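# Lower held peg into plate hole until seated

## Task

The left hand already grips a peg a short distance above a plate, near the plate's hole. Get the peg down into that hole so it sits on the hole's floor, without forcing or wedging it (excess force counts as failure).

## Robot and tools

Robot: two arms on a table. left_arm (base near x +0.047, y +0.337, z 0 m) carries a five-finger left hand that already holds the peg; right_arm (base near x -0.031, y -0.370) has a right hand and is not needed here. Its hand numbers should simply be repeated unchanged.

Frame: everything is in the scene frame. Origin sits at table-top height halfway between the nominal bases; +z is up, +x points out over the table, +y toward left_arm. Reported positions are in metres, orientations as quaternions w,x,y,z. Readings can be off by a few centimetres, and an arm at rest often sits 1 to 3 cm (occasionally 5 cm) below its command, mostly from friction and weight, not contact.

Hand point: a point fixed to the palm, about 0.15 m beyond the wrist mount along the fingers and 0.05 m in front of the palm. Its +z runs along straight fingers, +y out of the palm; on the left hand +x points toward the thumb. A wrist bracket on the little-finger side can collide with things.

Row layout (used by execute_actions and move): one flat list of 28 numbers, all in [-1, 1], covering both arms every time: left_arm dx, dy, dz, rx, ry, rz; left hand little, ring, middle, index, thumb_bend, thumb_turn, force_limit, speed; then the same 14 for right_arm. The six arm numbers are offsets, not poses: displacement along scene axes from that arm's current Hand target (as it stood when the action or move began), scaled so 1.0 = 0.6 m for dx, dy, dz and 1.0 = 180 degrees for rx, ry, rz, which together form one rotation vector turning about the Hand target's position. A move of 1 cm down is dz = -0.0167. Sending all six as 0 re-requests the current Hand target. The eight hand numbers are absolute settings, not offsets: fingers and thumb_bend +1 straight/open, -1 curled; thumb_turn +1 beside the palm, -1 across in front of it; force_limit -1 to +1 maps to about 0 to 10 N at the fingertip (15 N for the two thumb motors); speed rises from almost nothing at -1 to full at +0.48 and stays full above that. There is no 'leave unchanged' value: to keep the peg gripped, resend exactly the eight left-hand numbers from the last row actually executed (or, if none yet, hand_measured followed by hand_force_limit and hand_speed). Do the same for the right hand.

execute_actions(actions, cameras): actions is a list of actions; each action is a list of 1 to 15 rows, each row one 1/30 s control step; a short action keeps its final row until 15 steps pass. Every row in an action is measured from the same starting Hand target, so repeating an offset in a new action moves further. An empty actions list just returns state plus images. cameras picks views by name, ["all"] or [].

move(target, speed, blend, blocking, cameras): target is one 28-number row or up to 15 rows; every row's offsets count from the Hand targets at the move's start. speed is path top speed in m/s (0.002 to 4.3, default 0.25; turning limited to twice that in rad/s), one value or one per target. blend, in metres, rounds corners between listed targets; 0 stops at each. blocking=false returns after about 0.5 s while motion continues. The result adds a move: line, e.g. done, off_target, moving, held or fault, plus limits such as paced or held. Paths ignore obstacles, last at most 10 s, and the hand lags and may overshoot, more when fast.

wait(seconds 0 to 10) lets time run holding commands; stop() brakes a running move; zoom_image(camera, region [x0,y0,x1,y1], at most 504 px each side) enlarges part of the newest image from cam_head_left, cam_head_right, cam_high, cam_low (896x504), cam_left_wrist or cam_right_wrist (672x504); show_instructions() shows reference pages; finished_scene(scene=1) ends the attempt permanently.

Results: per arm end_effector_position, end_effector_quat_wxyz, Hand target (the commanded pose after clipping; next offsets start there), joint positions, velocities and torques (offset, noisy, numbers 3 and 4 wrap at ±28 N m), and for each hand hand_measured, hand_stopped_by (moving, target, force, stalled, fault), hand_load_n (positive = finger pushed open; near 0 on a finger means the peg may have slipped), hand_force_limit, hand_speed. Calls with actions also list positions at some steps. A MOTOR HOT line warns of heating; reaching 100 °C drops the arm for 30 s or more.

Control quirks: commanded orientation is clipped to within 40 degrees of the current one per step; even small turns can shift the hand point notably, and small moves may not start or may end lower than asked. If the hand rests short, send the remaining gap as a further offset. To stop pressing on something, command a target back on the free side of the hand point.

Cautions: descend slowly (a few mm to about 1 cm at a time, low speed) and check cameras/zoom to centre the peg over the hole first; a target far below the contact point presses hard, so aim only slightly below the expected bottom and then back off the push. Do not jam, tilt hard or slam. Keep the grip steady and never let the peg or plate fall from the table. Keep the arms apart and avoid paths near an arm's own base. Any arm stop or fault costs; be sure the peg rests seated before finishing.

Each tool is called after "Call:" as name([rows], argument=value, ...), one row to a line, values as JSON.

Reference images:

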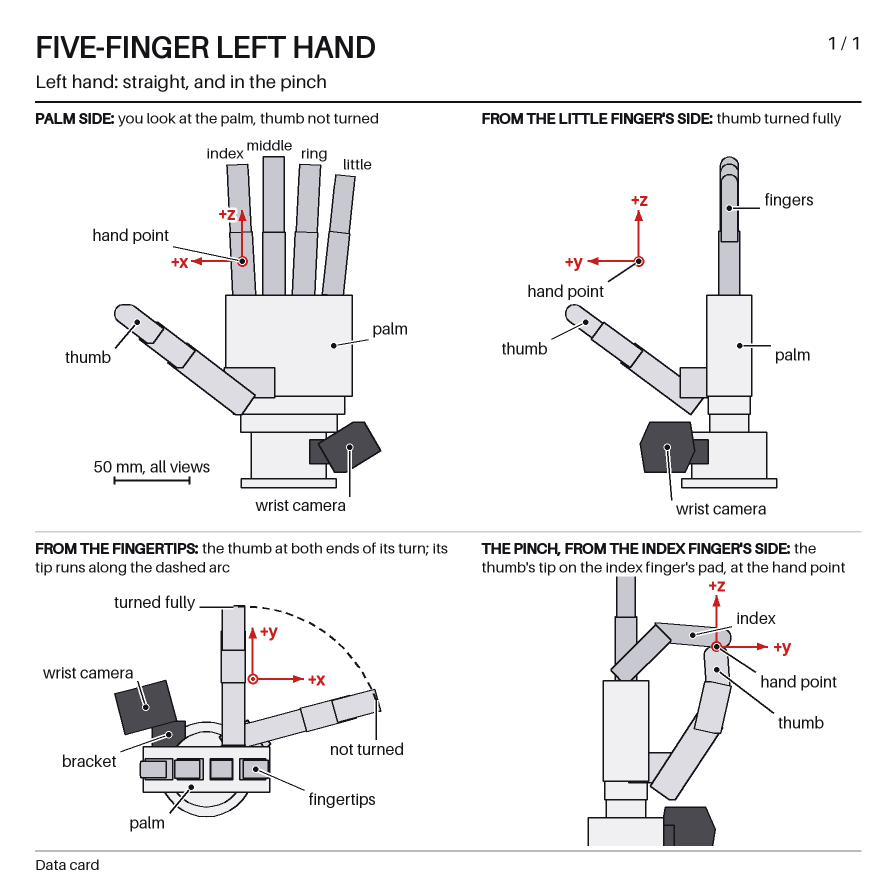

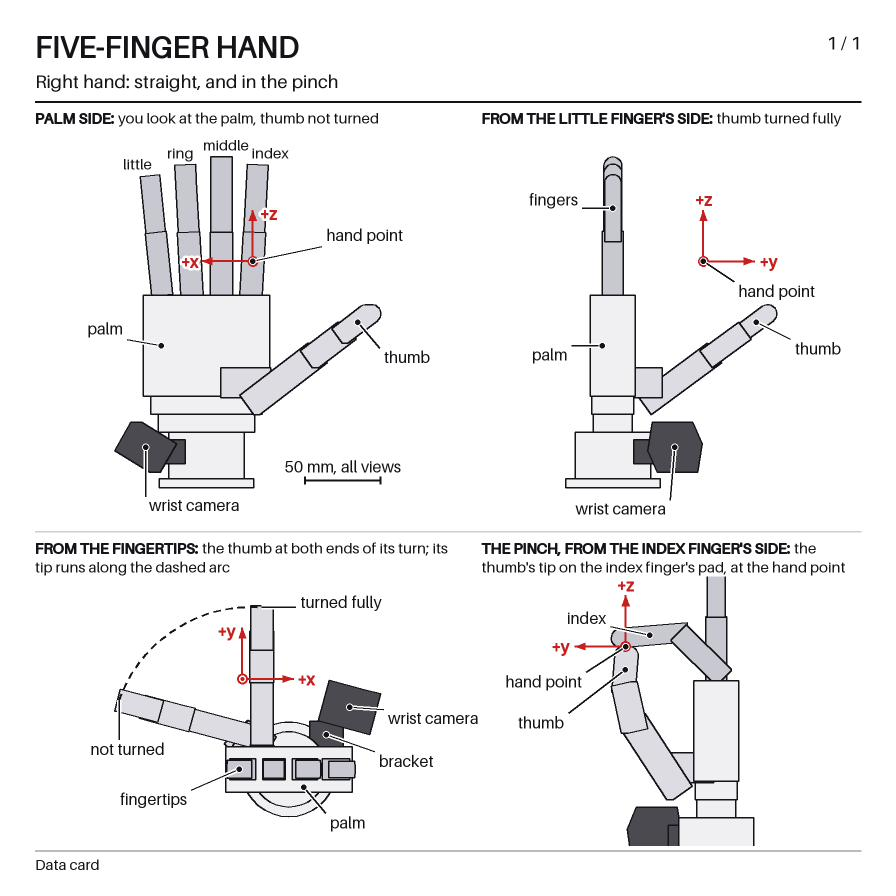

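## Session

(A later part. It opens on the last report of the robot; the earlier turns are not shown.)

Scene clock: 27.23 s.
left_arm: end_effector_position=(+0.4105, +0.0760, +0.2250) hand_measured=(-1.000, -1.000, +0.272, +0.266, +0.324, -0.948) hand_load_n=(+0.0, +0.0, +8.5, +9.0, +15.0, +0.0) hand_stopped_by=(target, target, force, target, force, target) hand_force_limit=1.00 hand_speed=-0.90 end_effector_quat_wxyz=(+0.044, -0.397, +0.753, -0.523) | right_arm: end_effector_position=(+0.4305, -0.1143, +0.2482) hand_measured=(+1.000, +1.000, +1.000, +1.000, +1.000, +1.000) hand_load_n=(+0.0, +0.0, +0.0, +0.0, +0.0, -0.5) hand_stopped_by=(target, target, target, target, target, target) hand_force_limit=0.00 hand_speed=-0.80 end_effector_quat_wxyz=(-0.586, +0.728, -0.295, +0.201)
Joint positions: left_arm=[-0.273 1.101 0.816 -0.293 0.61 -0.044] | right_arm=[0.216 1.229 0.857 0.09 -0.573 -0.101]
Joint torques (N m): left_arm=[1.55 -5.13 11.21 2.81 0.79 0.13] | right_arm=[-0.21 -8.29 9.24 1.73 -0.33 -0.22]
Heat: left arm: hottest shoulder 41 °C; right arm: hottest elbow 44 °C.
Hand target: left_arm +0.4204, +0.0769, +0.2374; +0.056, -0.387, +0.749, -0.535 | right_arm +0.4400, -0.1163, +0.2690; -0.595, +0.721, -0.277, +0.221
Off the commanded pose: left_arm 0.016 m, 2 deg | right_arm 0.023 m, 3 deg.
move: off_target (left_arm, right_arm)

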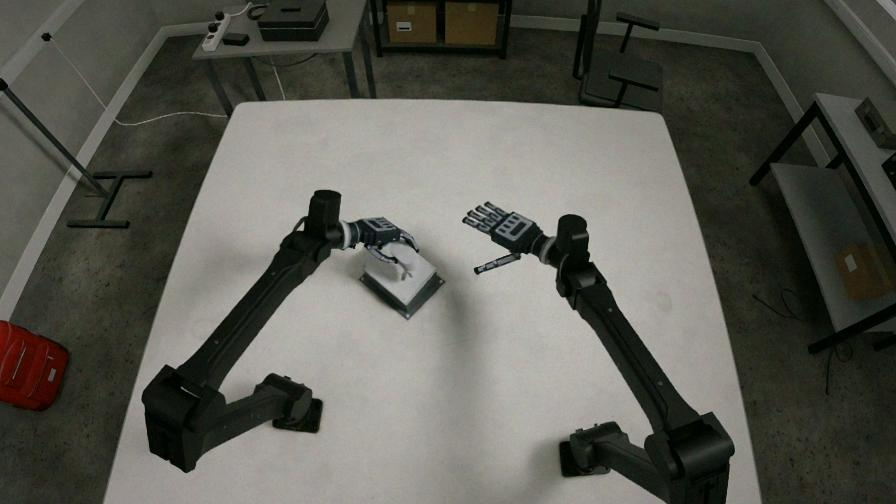

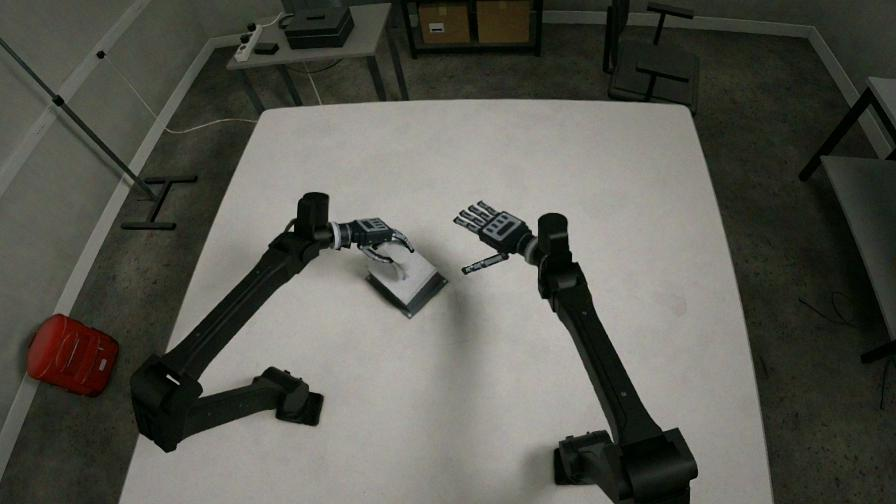

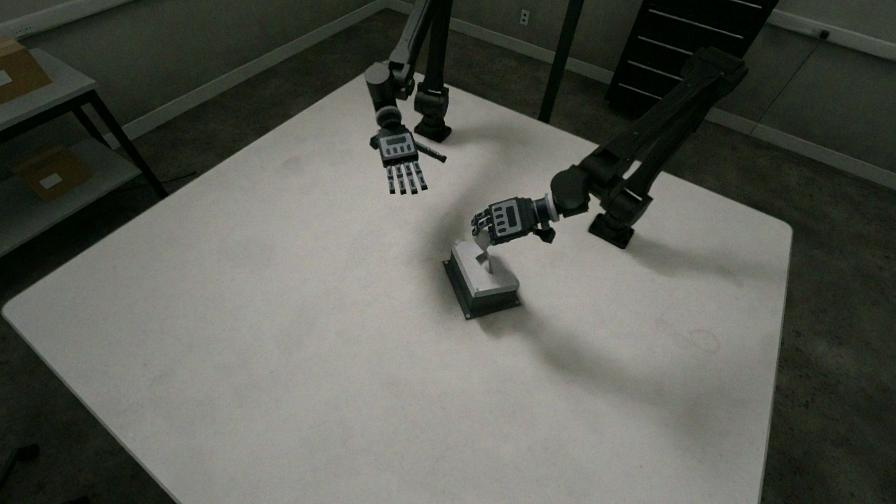

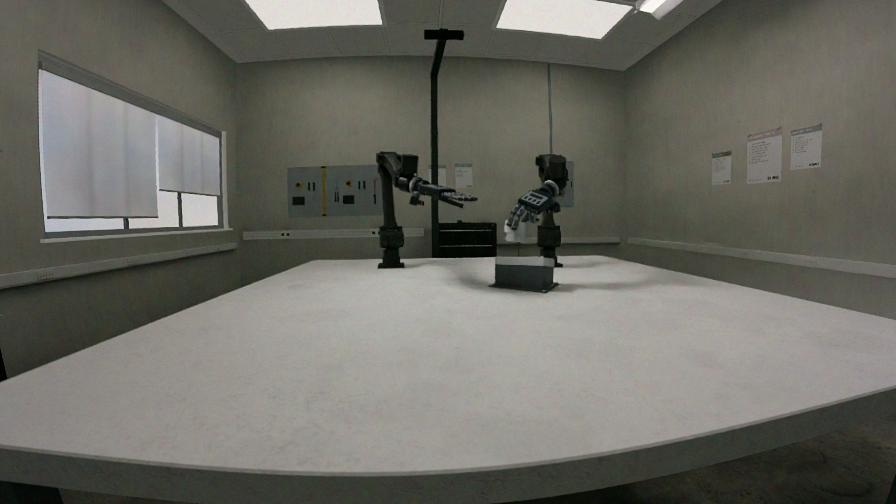

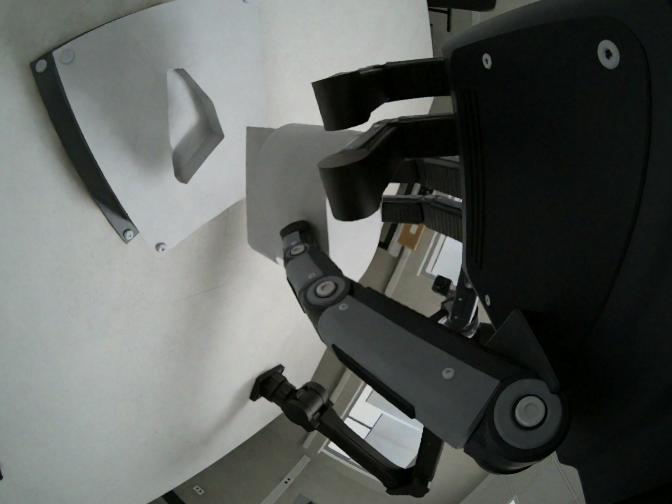

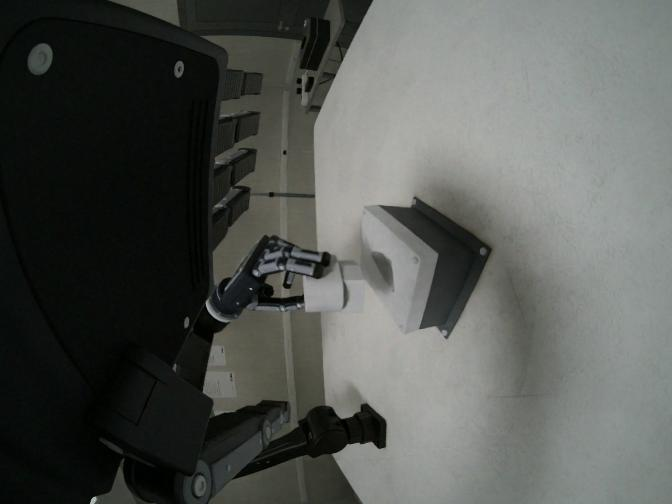

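Call:
zoom_image(camera="cam_right_wrist", region=[350, 190, 400, 240])

Call:
zoom_image(camera="cam_right_wrist", region=[400, 235, 450, 285])

Call:
zoom_image(camera="cam_right_wrist", region=[390, 300, 440, 350])

Call:
zoom_image(camera="cam_right_wrist", region=[300, 250, 370, 320])

Scaled by 10.080 from the camera's 672x504 image, which has a finer 960x720 frame.

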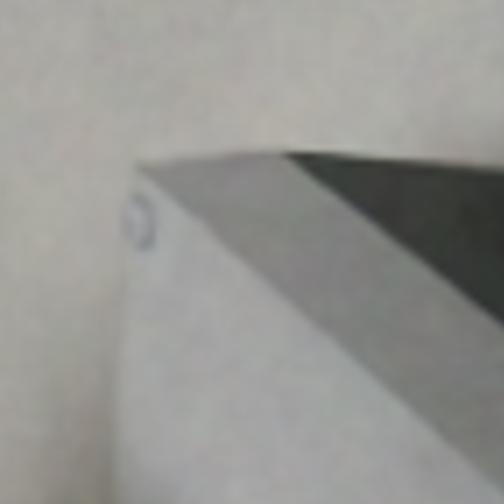

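Scaled by 10.080 from the camera's 672x504 image, which has a finer 960x720 frame.

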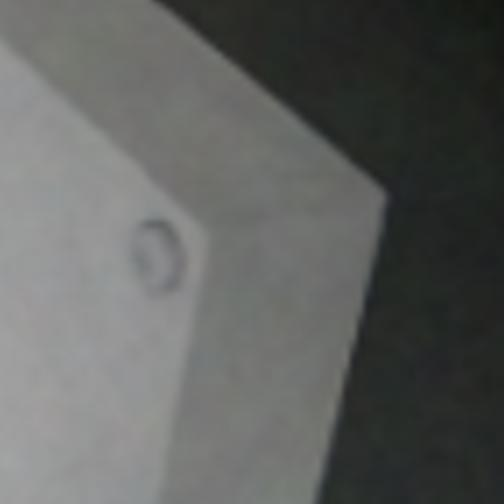

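Scaled by 10.080 from the camera's 672x504 image, which has a finer 960x720 frame.

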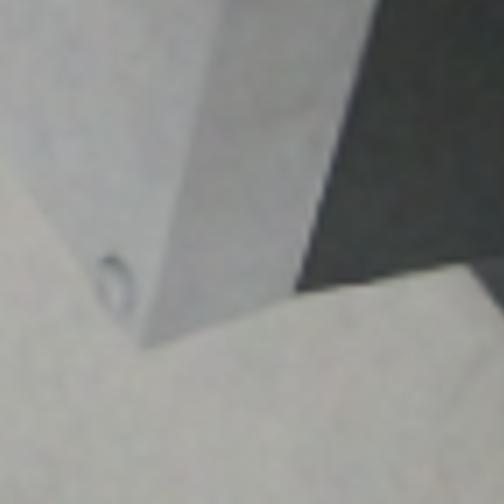

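Scaled by 7.200 from the camera's 672x504 image, which has a finer 960x720 frame.

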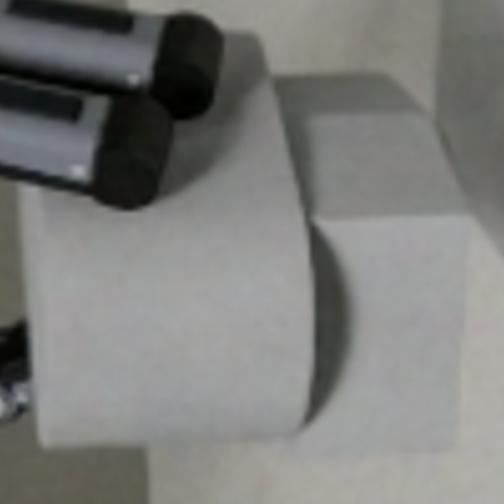

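Call:
zoom_image(camera="cam_right_wrist", region=[360, 240, 410, 300])

Scaled by 8.400 from the camera's 672x504 image, which has a finer 960x720 frame.

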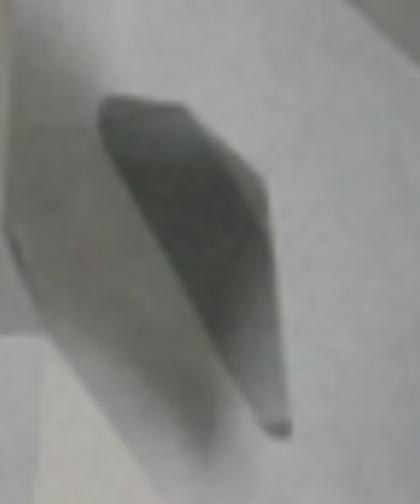

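Call:
move(target=[0,0,-0.02,0.025,-0.053,0.017,-1.0,-1.0,0.272,0.264,0.324,-0.948,1.0,-0.9, 0.0,0.0,0,0,0,0,1,1,1,1,1,1,0,-0.8], speed=0.15, cameras=["all"])

Call:
zoom_image(camera="cam_right_wrist", region=[300, 240, 400, 315])

Call:
zoom_image(camera="cam_head_left", region=[370, 225, 430, 285])

Call:
zoom_image(camera="cam_head_right", region=[370, 225, 430, 285])

Call:
zoom_image(camera="cam_high", region=[455, 215, 515, 275])

Call:
zoom_image(camera="cam_low", region=[497, 215, 547, 265])

Call:
zoom_image(camera="cam_left_wrist", region=[100, 50, 350, 300])

Scene clock: 43.33 s.
left_arm: end_effector_position=(+0.4196, +0.0805, +0.2164) hand_measured=(-1.000, -1.000, +0.272, +0.266, +0.324, -0.948) hand_load_n=(+0.0, +0.0, +8.5, +8.5, +15.0, -0.5) hand_stopped_by=(target, target, force, target, force, target) hand_force_limit=1.00 hand_speed=-0.90 end_effector_quat_wxyz=(+0.133, -0.375, +0.755, -0.521) | right_arm: end_effector_position=(+0.4305, -0.1143, +0.2482) hand_measured=(+1.000, +1.000, +1.000, +1.000, +1.000, +1.000) hand_load_n=(+0.0, +0.0, -0.5, +0.0, +0.0, +0.0) hand_stopped_by=(target, target, target, target, target, target) hand_force_limit=0.00 hand_speed=-0.80 end_effector_quat_wxyz=(-0.586, +0.728, -0.295, +0.201)
Joint positions: left_arm=[-0.317 1.054 0.755 -0.192 0.458 0.021] | right_arm=[0.216 1.229 0.857 0.09 -0.573 -0.101]
Joint torques (N m): left_arm=[-0.21 -5.83 8.9 3.9 0.13 0.16] | right_arm=[-0.21 -8.35 9.25 1.76 -0.33 -0.22]
Heat: left arm: hottest shoulder 41 °C; right arm: hottest elbow 45 °C.
Hand target: left_arm +0.4204, +0.0769, +0.2254; +0.147, -0.359, +0.751, -0.534 | right_arm +0.4400, -0.1163, +0.2690; -0.595, +0.721, -0.277, +0.221
Off the commanded pose: left_arm 0.010 m, 3 deg | right_arm 0.023 m, 3 deg.
move: off_target (left_arm, right_arm)

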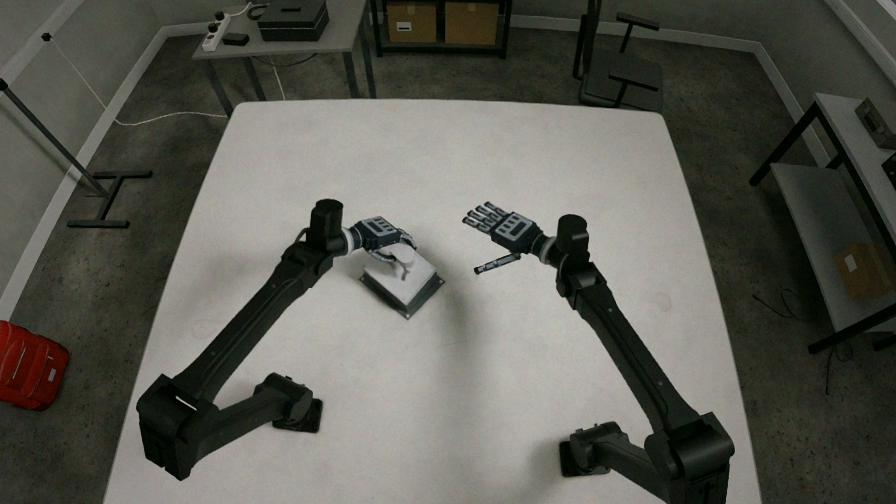

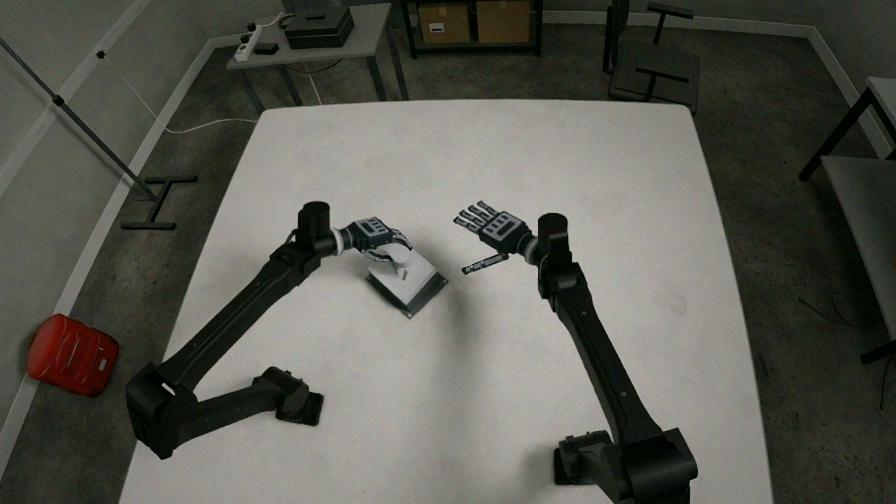

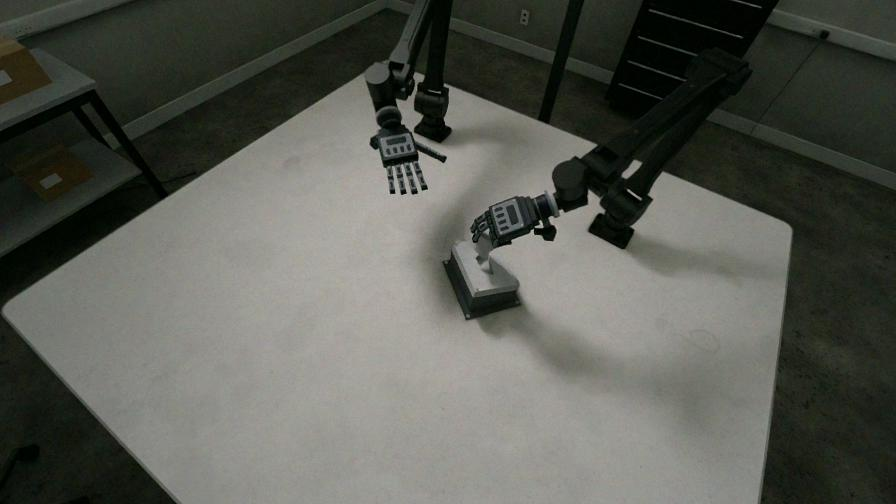

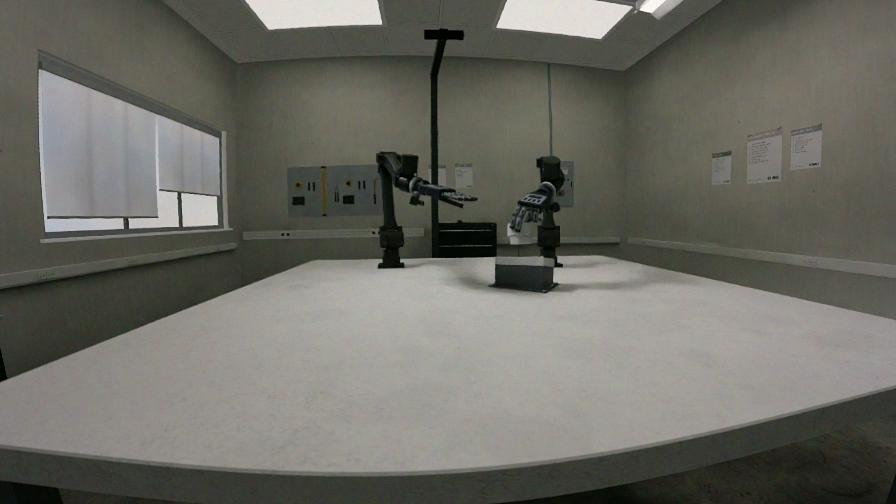

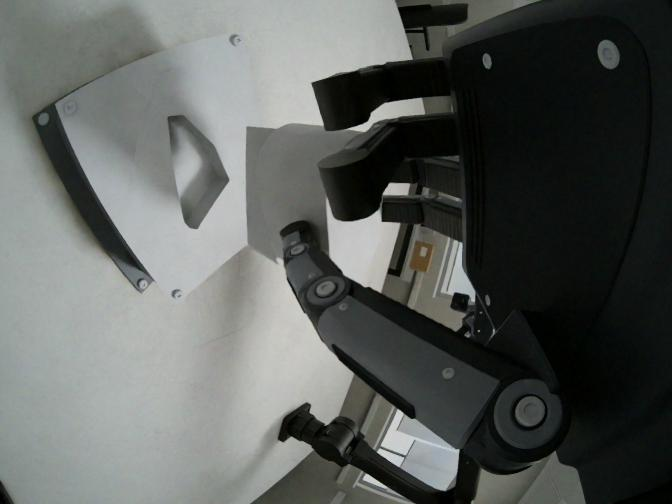

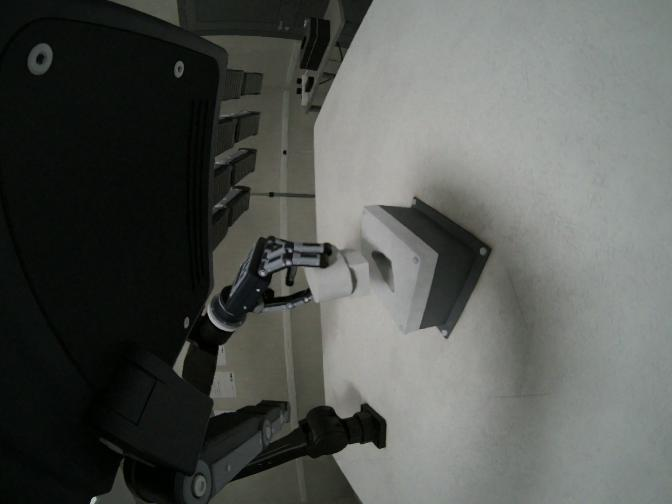

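Scaled by 5.040 from the camera's 672x504 image, which has a finer 960x720 frame.

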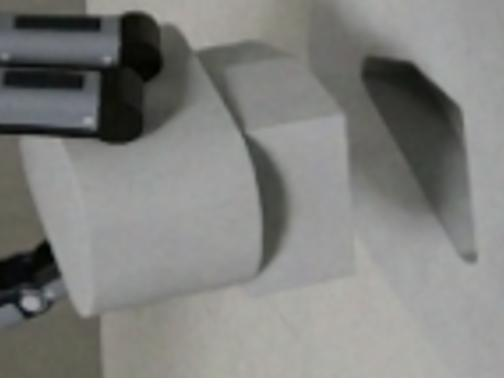

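Scaled by 8.400 from the camera's 896x504 image, which has a finer 1280x720 frame.

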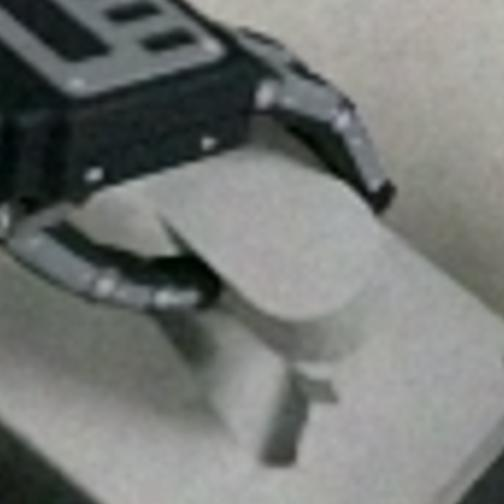

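Scaled by 8.400 from the camera's 896x504 image, which has a finer 1280x720 frame.

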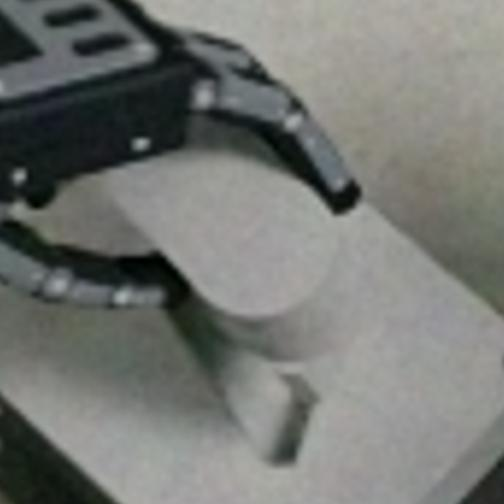

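Scaled by 8.400 from the camera's 896x504 image, which has a finer 1280x720 frame.

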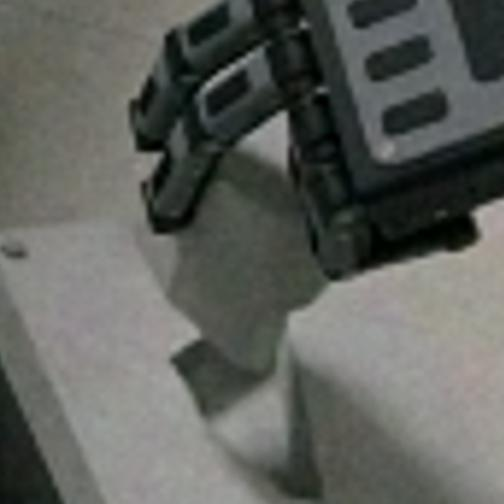

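Scaled by 10.080 from the camera's 896x504 image, which has a finer 1280x720 frame.

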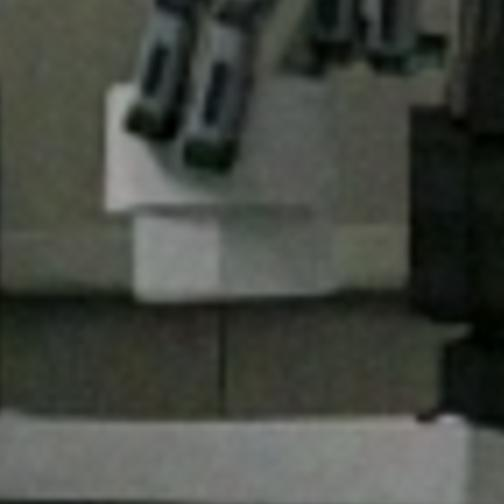

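Scaled by 2.016 from the camera's 672x504 image, which has a finer 960x720 frame.

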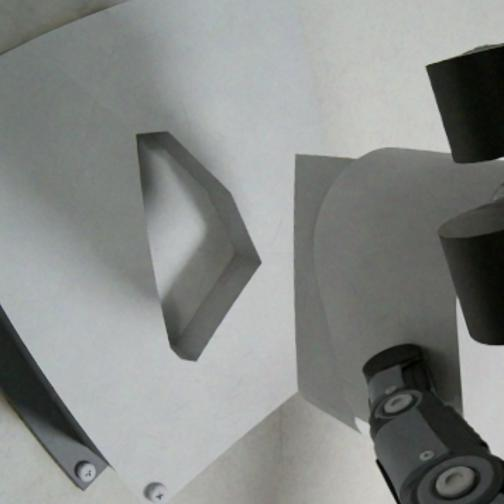

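Call:
move(target=[-0.01,0.0217,-0.03,0,0,0.025,-1.0,-1.0,0.272,0.264,0.324,-0.948,1.0,-0.9, 0.0,0.0,0,0,0,0,1,1,1,1,1,1,0,-0.8], speed=0.1, cameras=["all"])

Call:
zoom_image(camera="cam_right_wrist", region=[310, 235, 410, 310])

Call:
zoom_image(camera="cam_head_left", region=[370, 225, 430, 285])

Call:
zoom_image(camera="cam_head_right", region=[370, 225, 430, 285])

Call:
zoom_image(camera="cam_high", region=[455, 215, 515, 275])

Call:
zoom_image(camera="cam_low", region=[497, 215, 547, 265])

Call:
zoom_image(camera="cam_left_wrist", region=[130, 80, 330, 280])

Scene clock: 48.10 s.
left_arm: end_effector_position=(+0.4134, +0.0944, +0.1971) hand_measured=(-1.000, -1.000, +0.272, +0.266, +0.324, -0.948) hand_load_n=(+0.0, +0.0, +8.5, +9.0, +15.5, +0.0) hand_stopped_by=(target, target, force, target, force, target) hand_force_limit=1.00 hand_speed=-0.90 end_effector_quat_wxyz=(+0.160, -0.393, +0.747, -0.512) | right_arm: end_effector_position=(+0.4305, -0.1143, +0.2482) hand_measured=(+1.000, +1.000, +1.000, +1.000, +1.000, +1.000) hand_load_n=(+0.0, +0.0, -0.5, +0.0, +0.0, +0.0) hand_stopped_by=(target, target, target, target, target, target) hand_force_limit=0.00 hand_speed=-0.80 end_effector_quat_wxyz=(-0.586, +0.728, -0.295, +0.201)
Joint positions: left_arm=[-0.317 1.012 0.677 -0.142 0.389 0.013] | right_arm=[0.216 1.229 0.857 0.09 -0.573 -0.101]
Joint velocities: left_arm=[-0.024 -0.015 -0.027 -0.002 -0.154 -0.022] | right_arm=[within noise]
Joint torques (N m): left_arm=[0.09 -5.19 8.85 3.95 0.09 -0.11] | right_arm=[-0.21 -8.35 9.24 1.73 -0.33 -0.22]
Heat: left arm: hottest shoulder 41 °C; right arm: hottest elbow 45 °C.
Hand target: left_arm +0.4144, +0.0899, +0.2073; +0.168, -0.388, +0.737, -0.528 | right_arm +0.4400, -0.1163, +0.2690; -0.595, +0.721, -0.277, +0.221
Off the commanded pose: left_arm 0.011 m, 2 deg | right_arm 0.023 m, 3 deg.
move: off_target (left_arm, right_arm)

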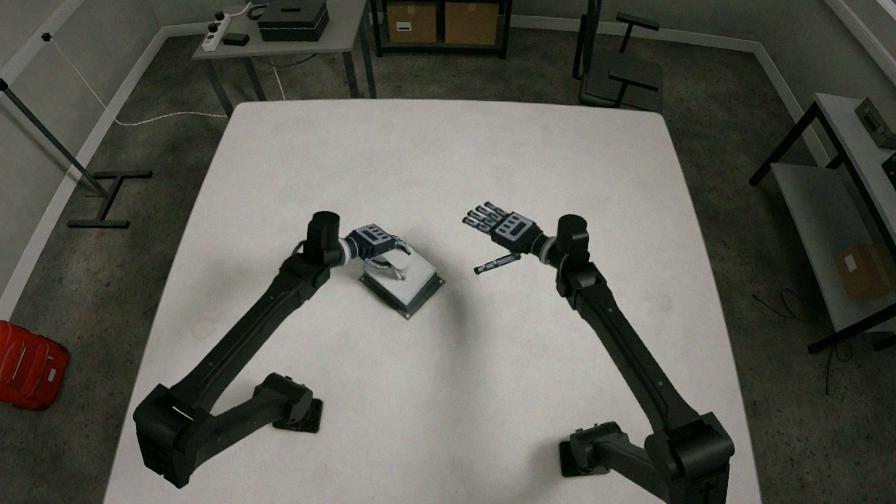

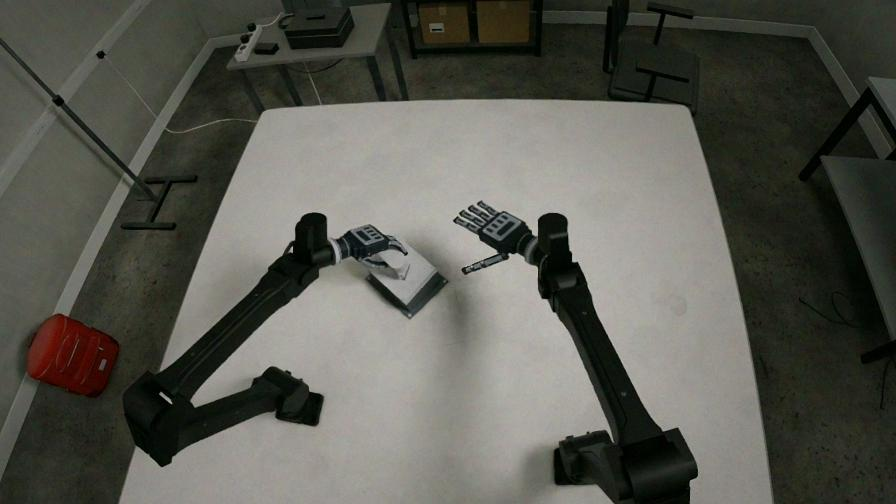

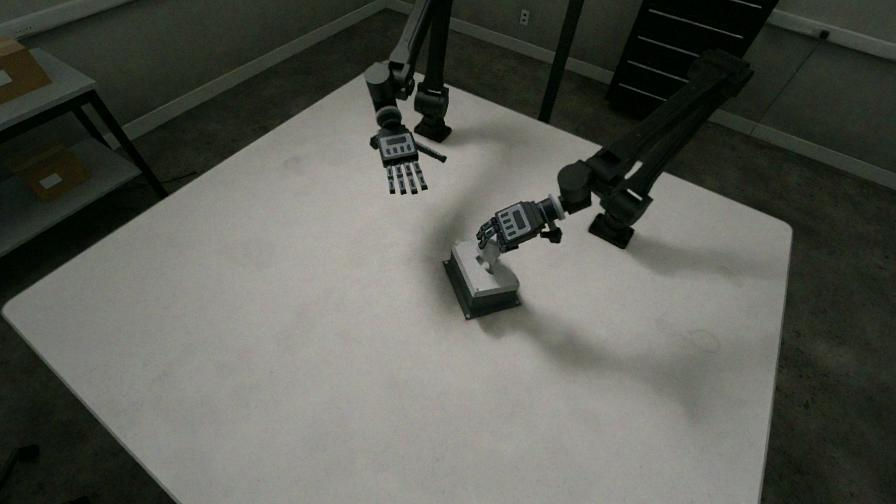

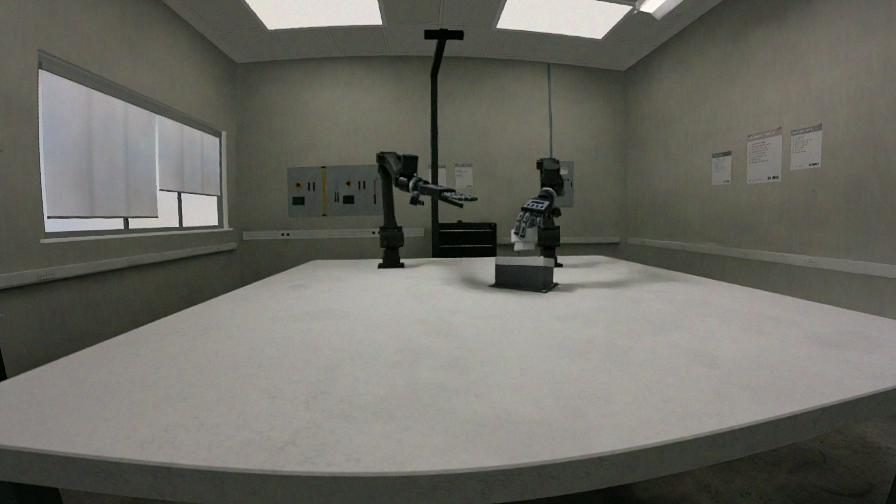

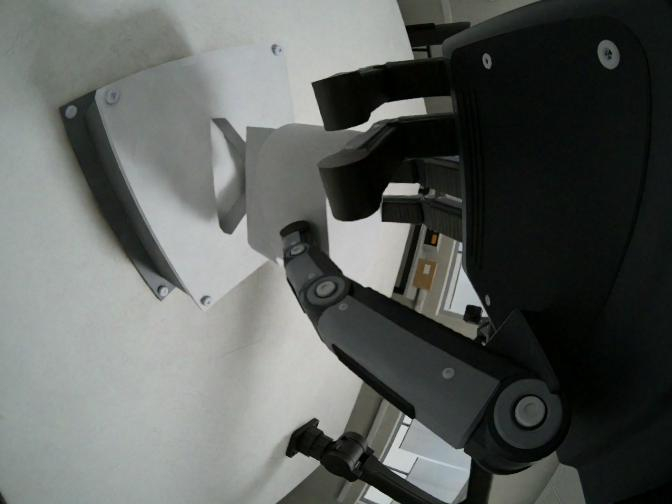

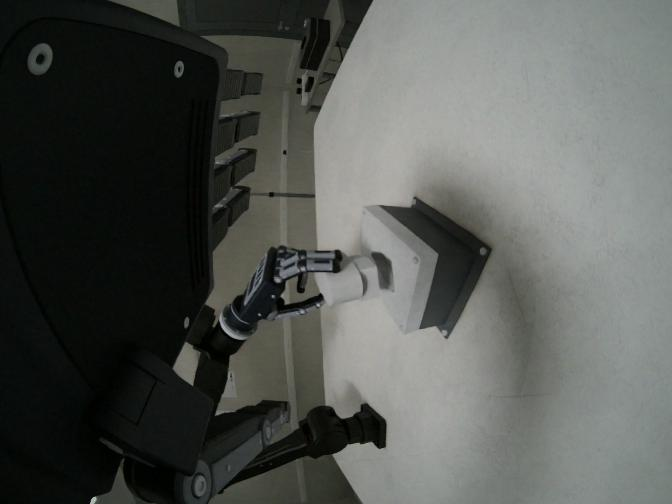

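Scaled by 5.040 from the camera's 672x504 image, which has a finer 960x720 frame.

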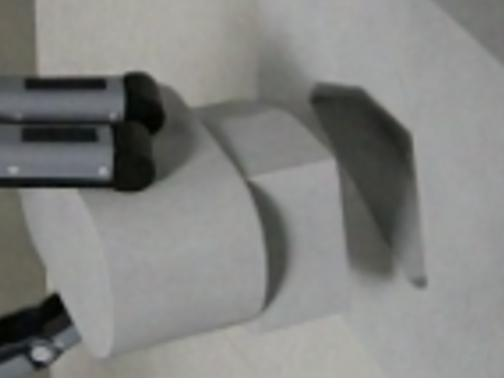

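Scaled by 8.400 from the camera's 896x504 image, which has a finer 1280x720 frame.

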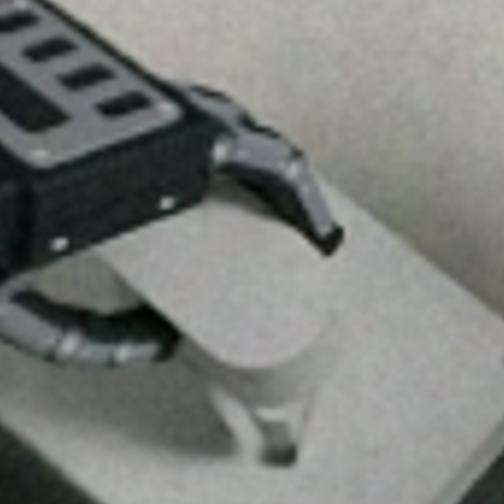

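Scaled by 8.400 from the camera's 896x504 image, which has a finer 1280x720 frame.

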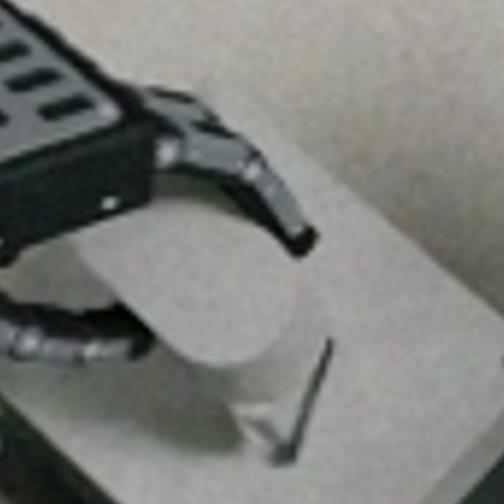

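Scaled by 8.400 from the camera's 896x504 image, which has a finer 1280x720 frame.

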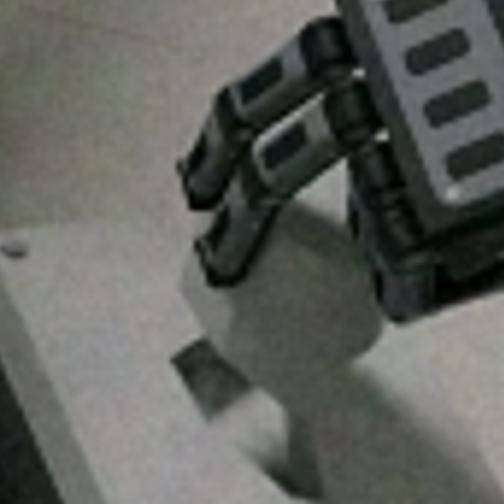

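Scaled by 10.080 from the camera's 896x504 image, which has a finer 1280x720 frame.

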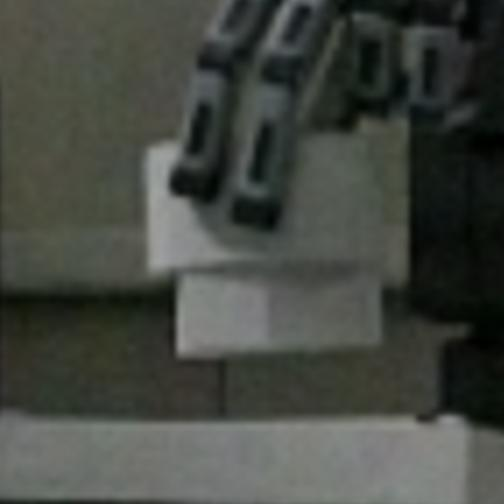

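Scaled by 2.520 from the camera's 672x504 image, which has a finer 960x720 frame.

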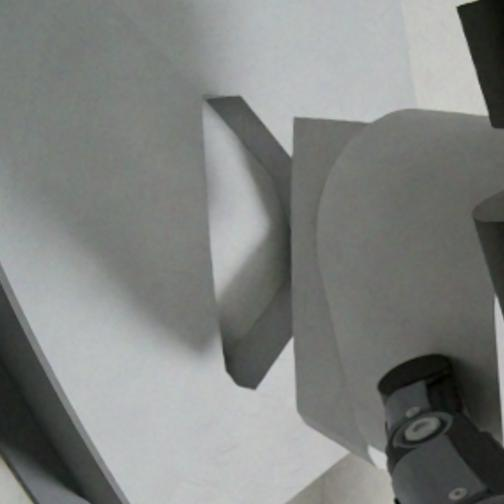

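Call:
zoom_image(camera="cam_right_wrist", region=[340, 245, 400, 305])

Call:
zoom_image(camera="cam_low", region=[505, 225, 545, 265])

Call:
zoom_image(camera="cam_high", region=[470, 235, 505, 270])

Call:
zoom_image(camera="cam_head_right", region=[385, 255, 415, 285])

Scaled by 8.400 from the camera's 672x504 image, which has a finer 960x720 frame.

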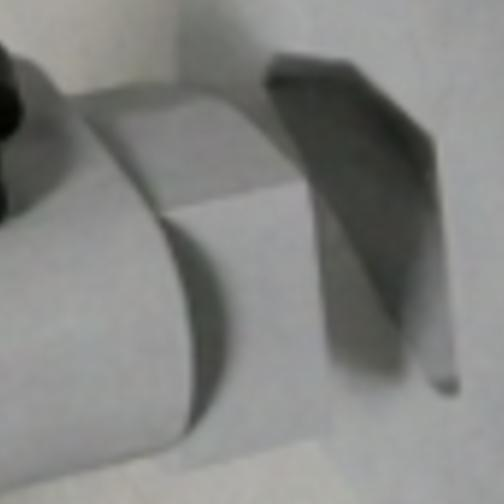

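Scaled by 12.600 from the camera's 896x504 image, which has a finer 1280x720 frame.

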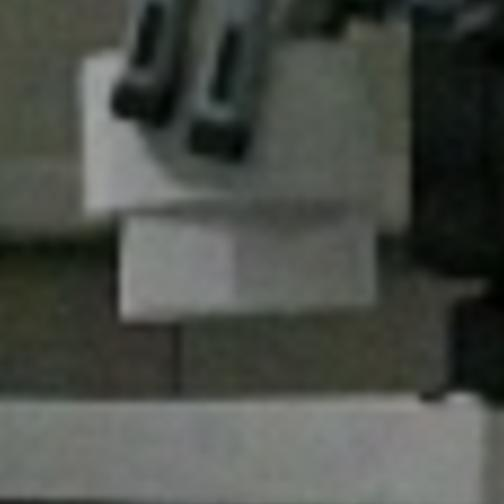

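Scaled by 14.400 from the camera's 896x504 image, which has a finer 1280x720 frame.

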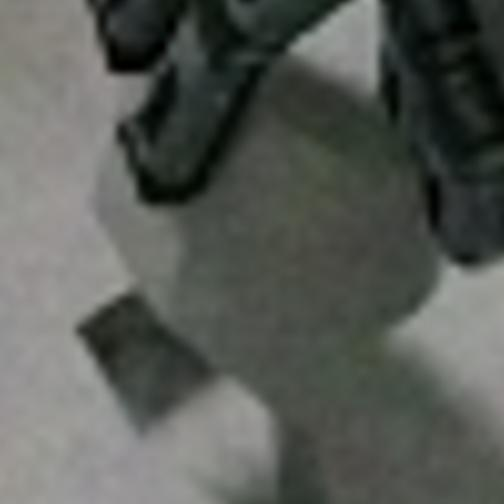

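Scaled by 16.800 from the camera's 896x504 image, which has a finer 1280x720 frame.

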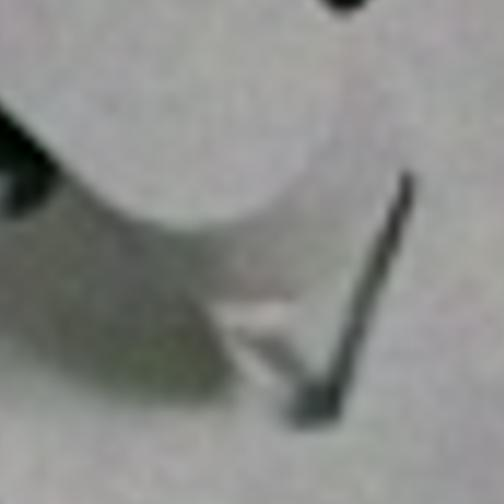

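Call:
zoom_image(camera="cam_head_left", region=[380, 250, 420, 290])

Call:
zoom_image(camera="cam_head_right", region=[380, 250, 420, 290])

Scaled by 12.600 from the camera's 896x504 image, which has a finer 1280x720 frame.

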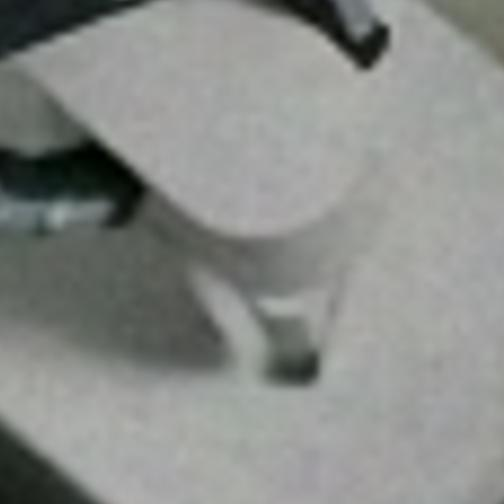

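Scaled by 12.600 from the camera's 896x504 image, which has a finer 1280x720 frame.

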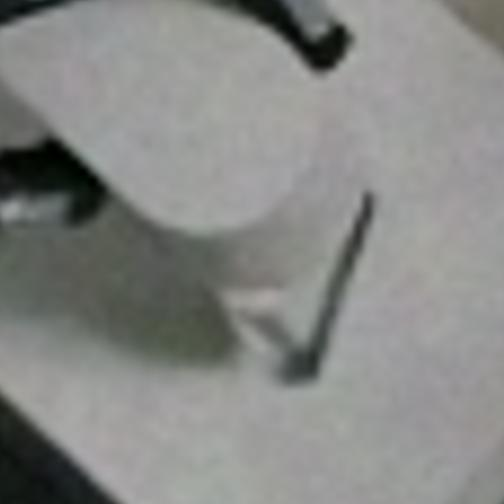

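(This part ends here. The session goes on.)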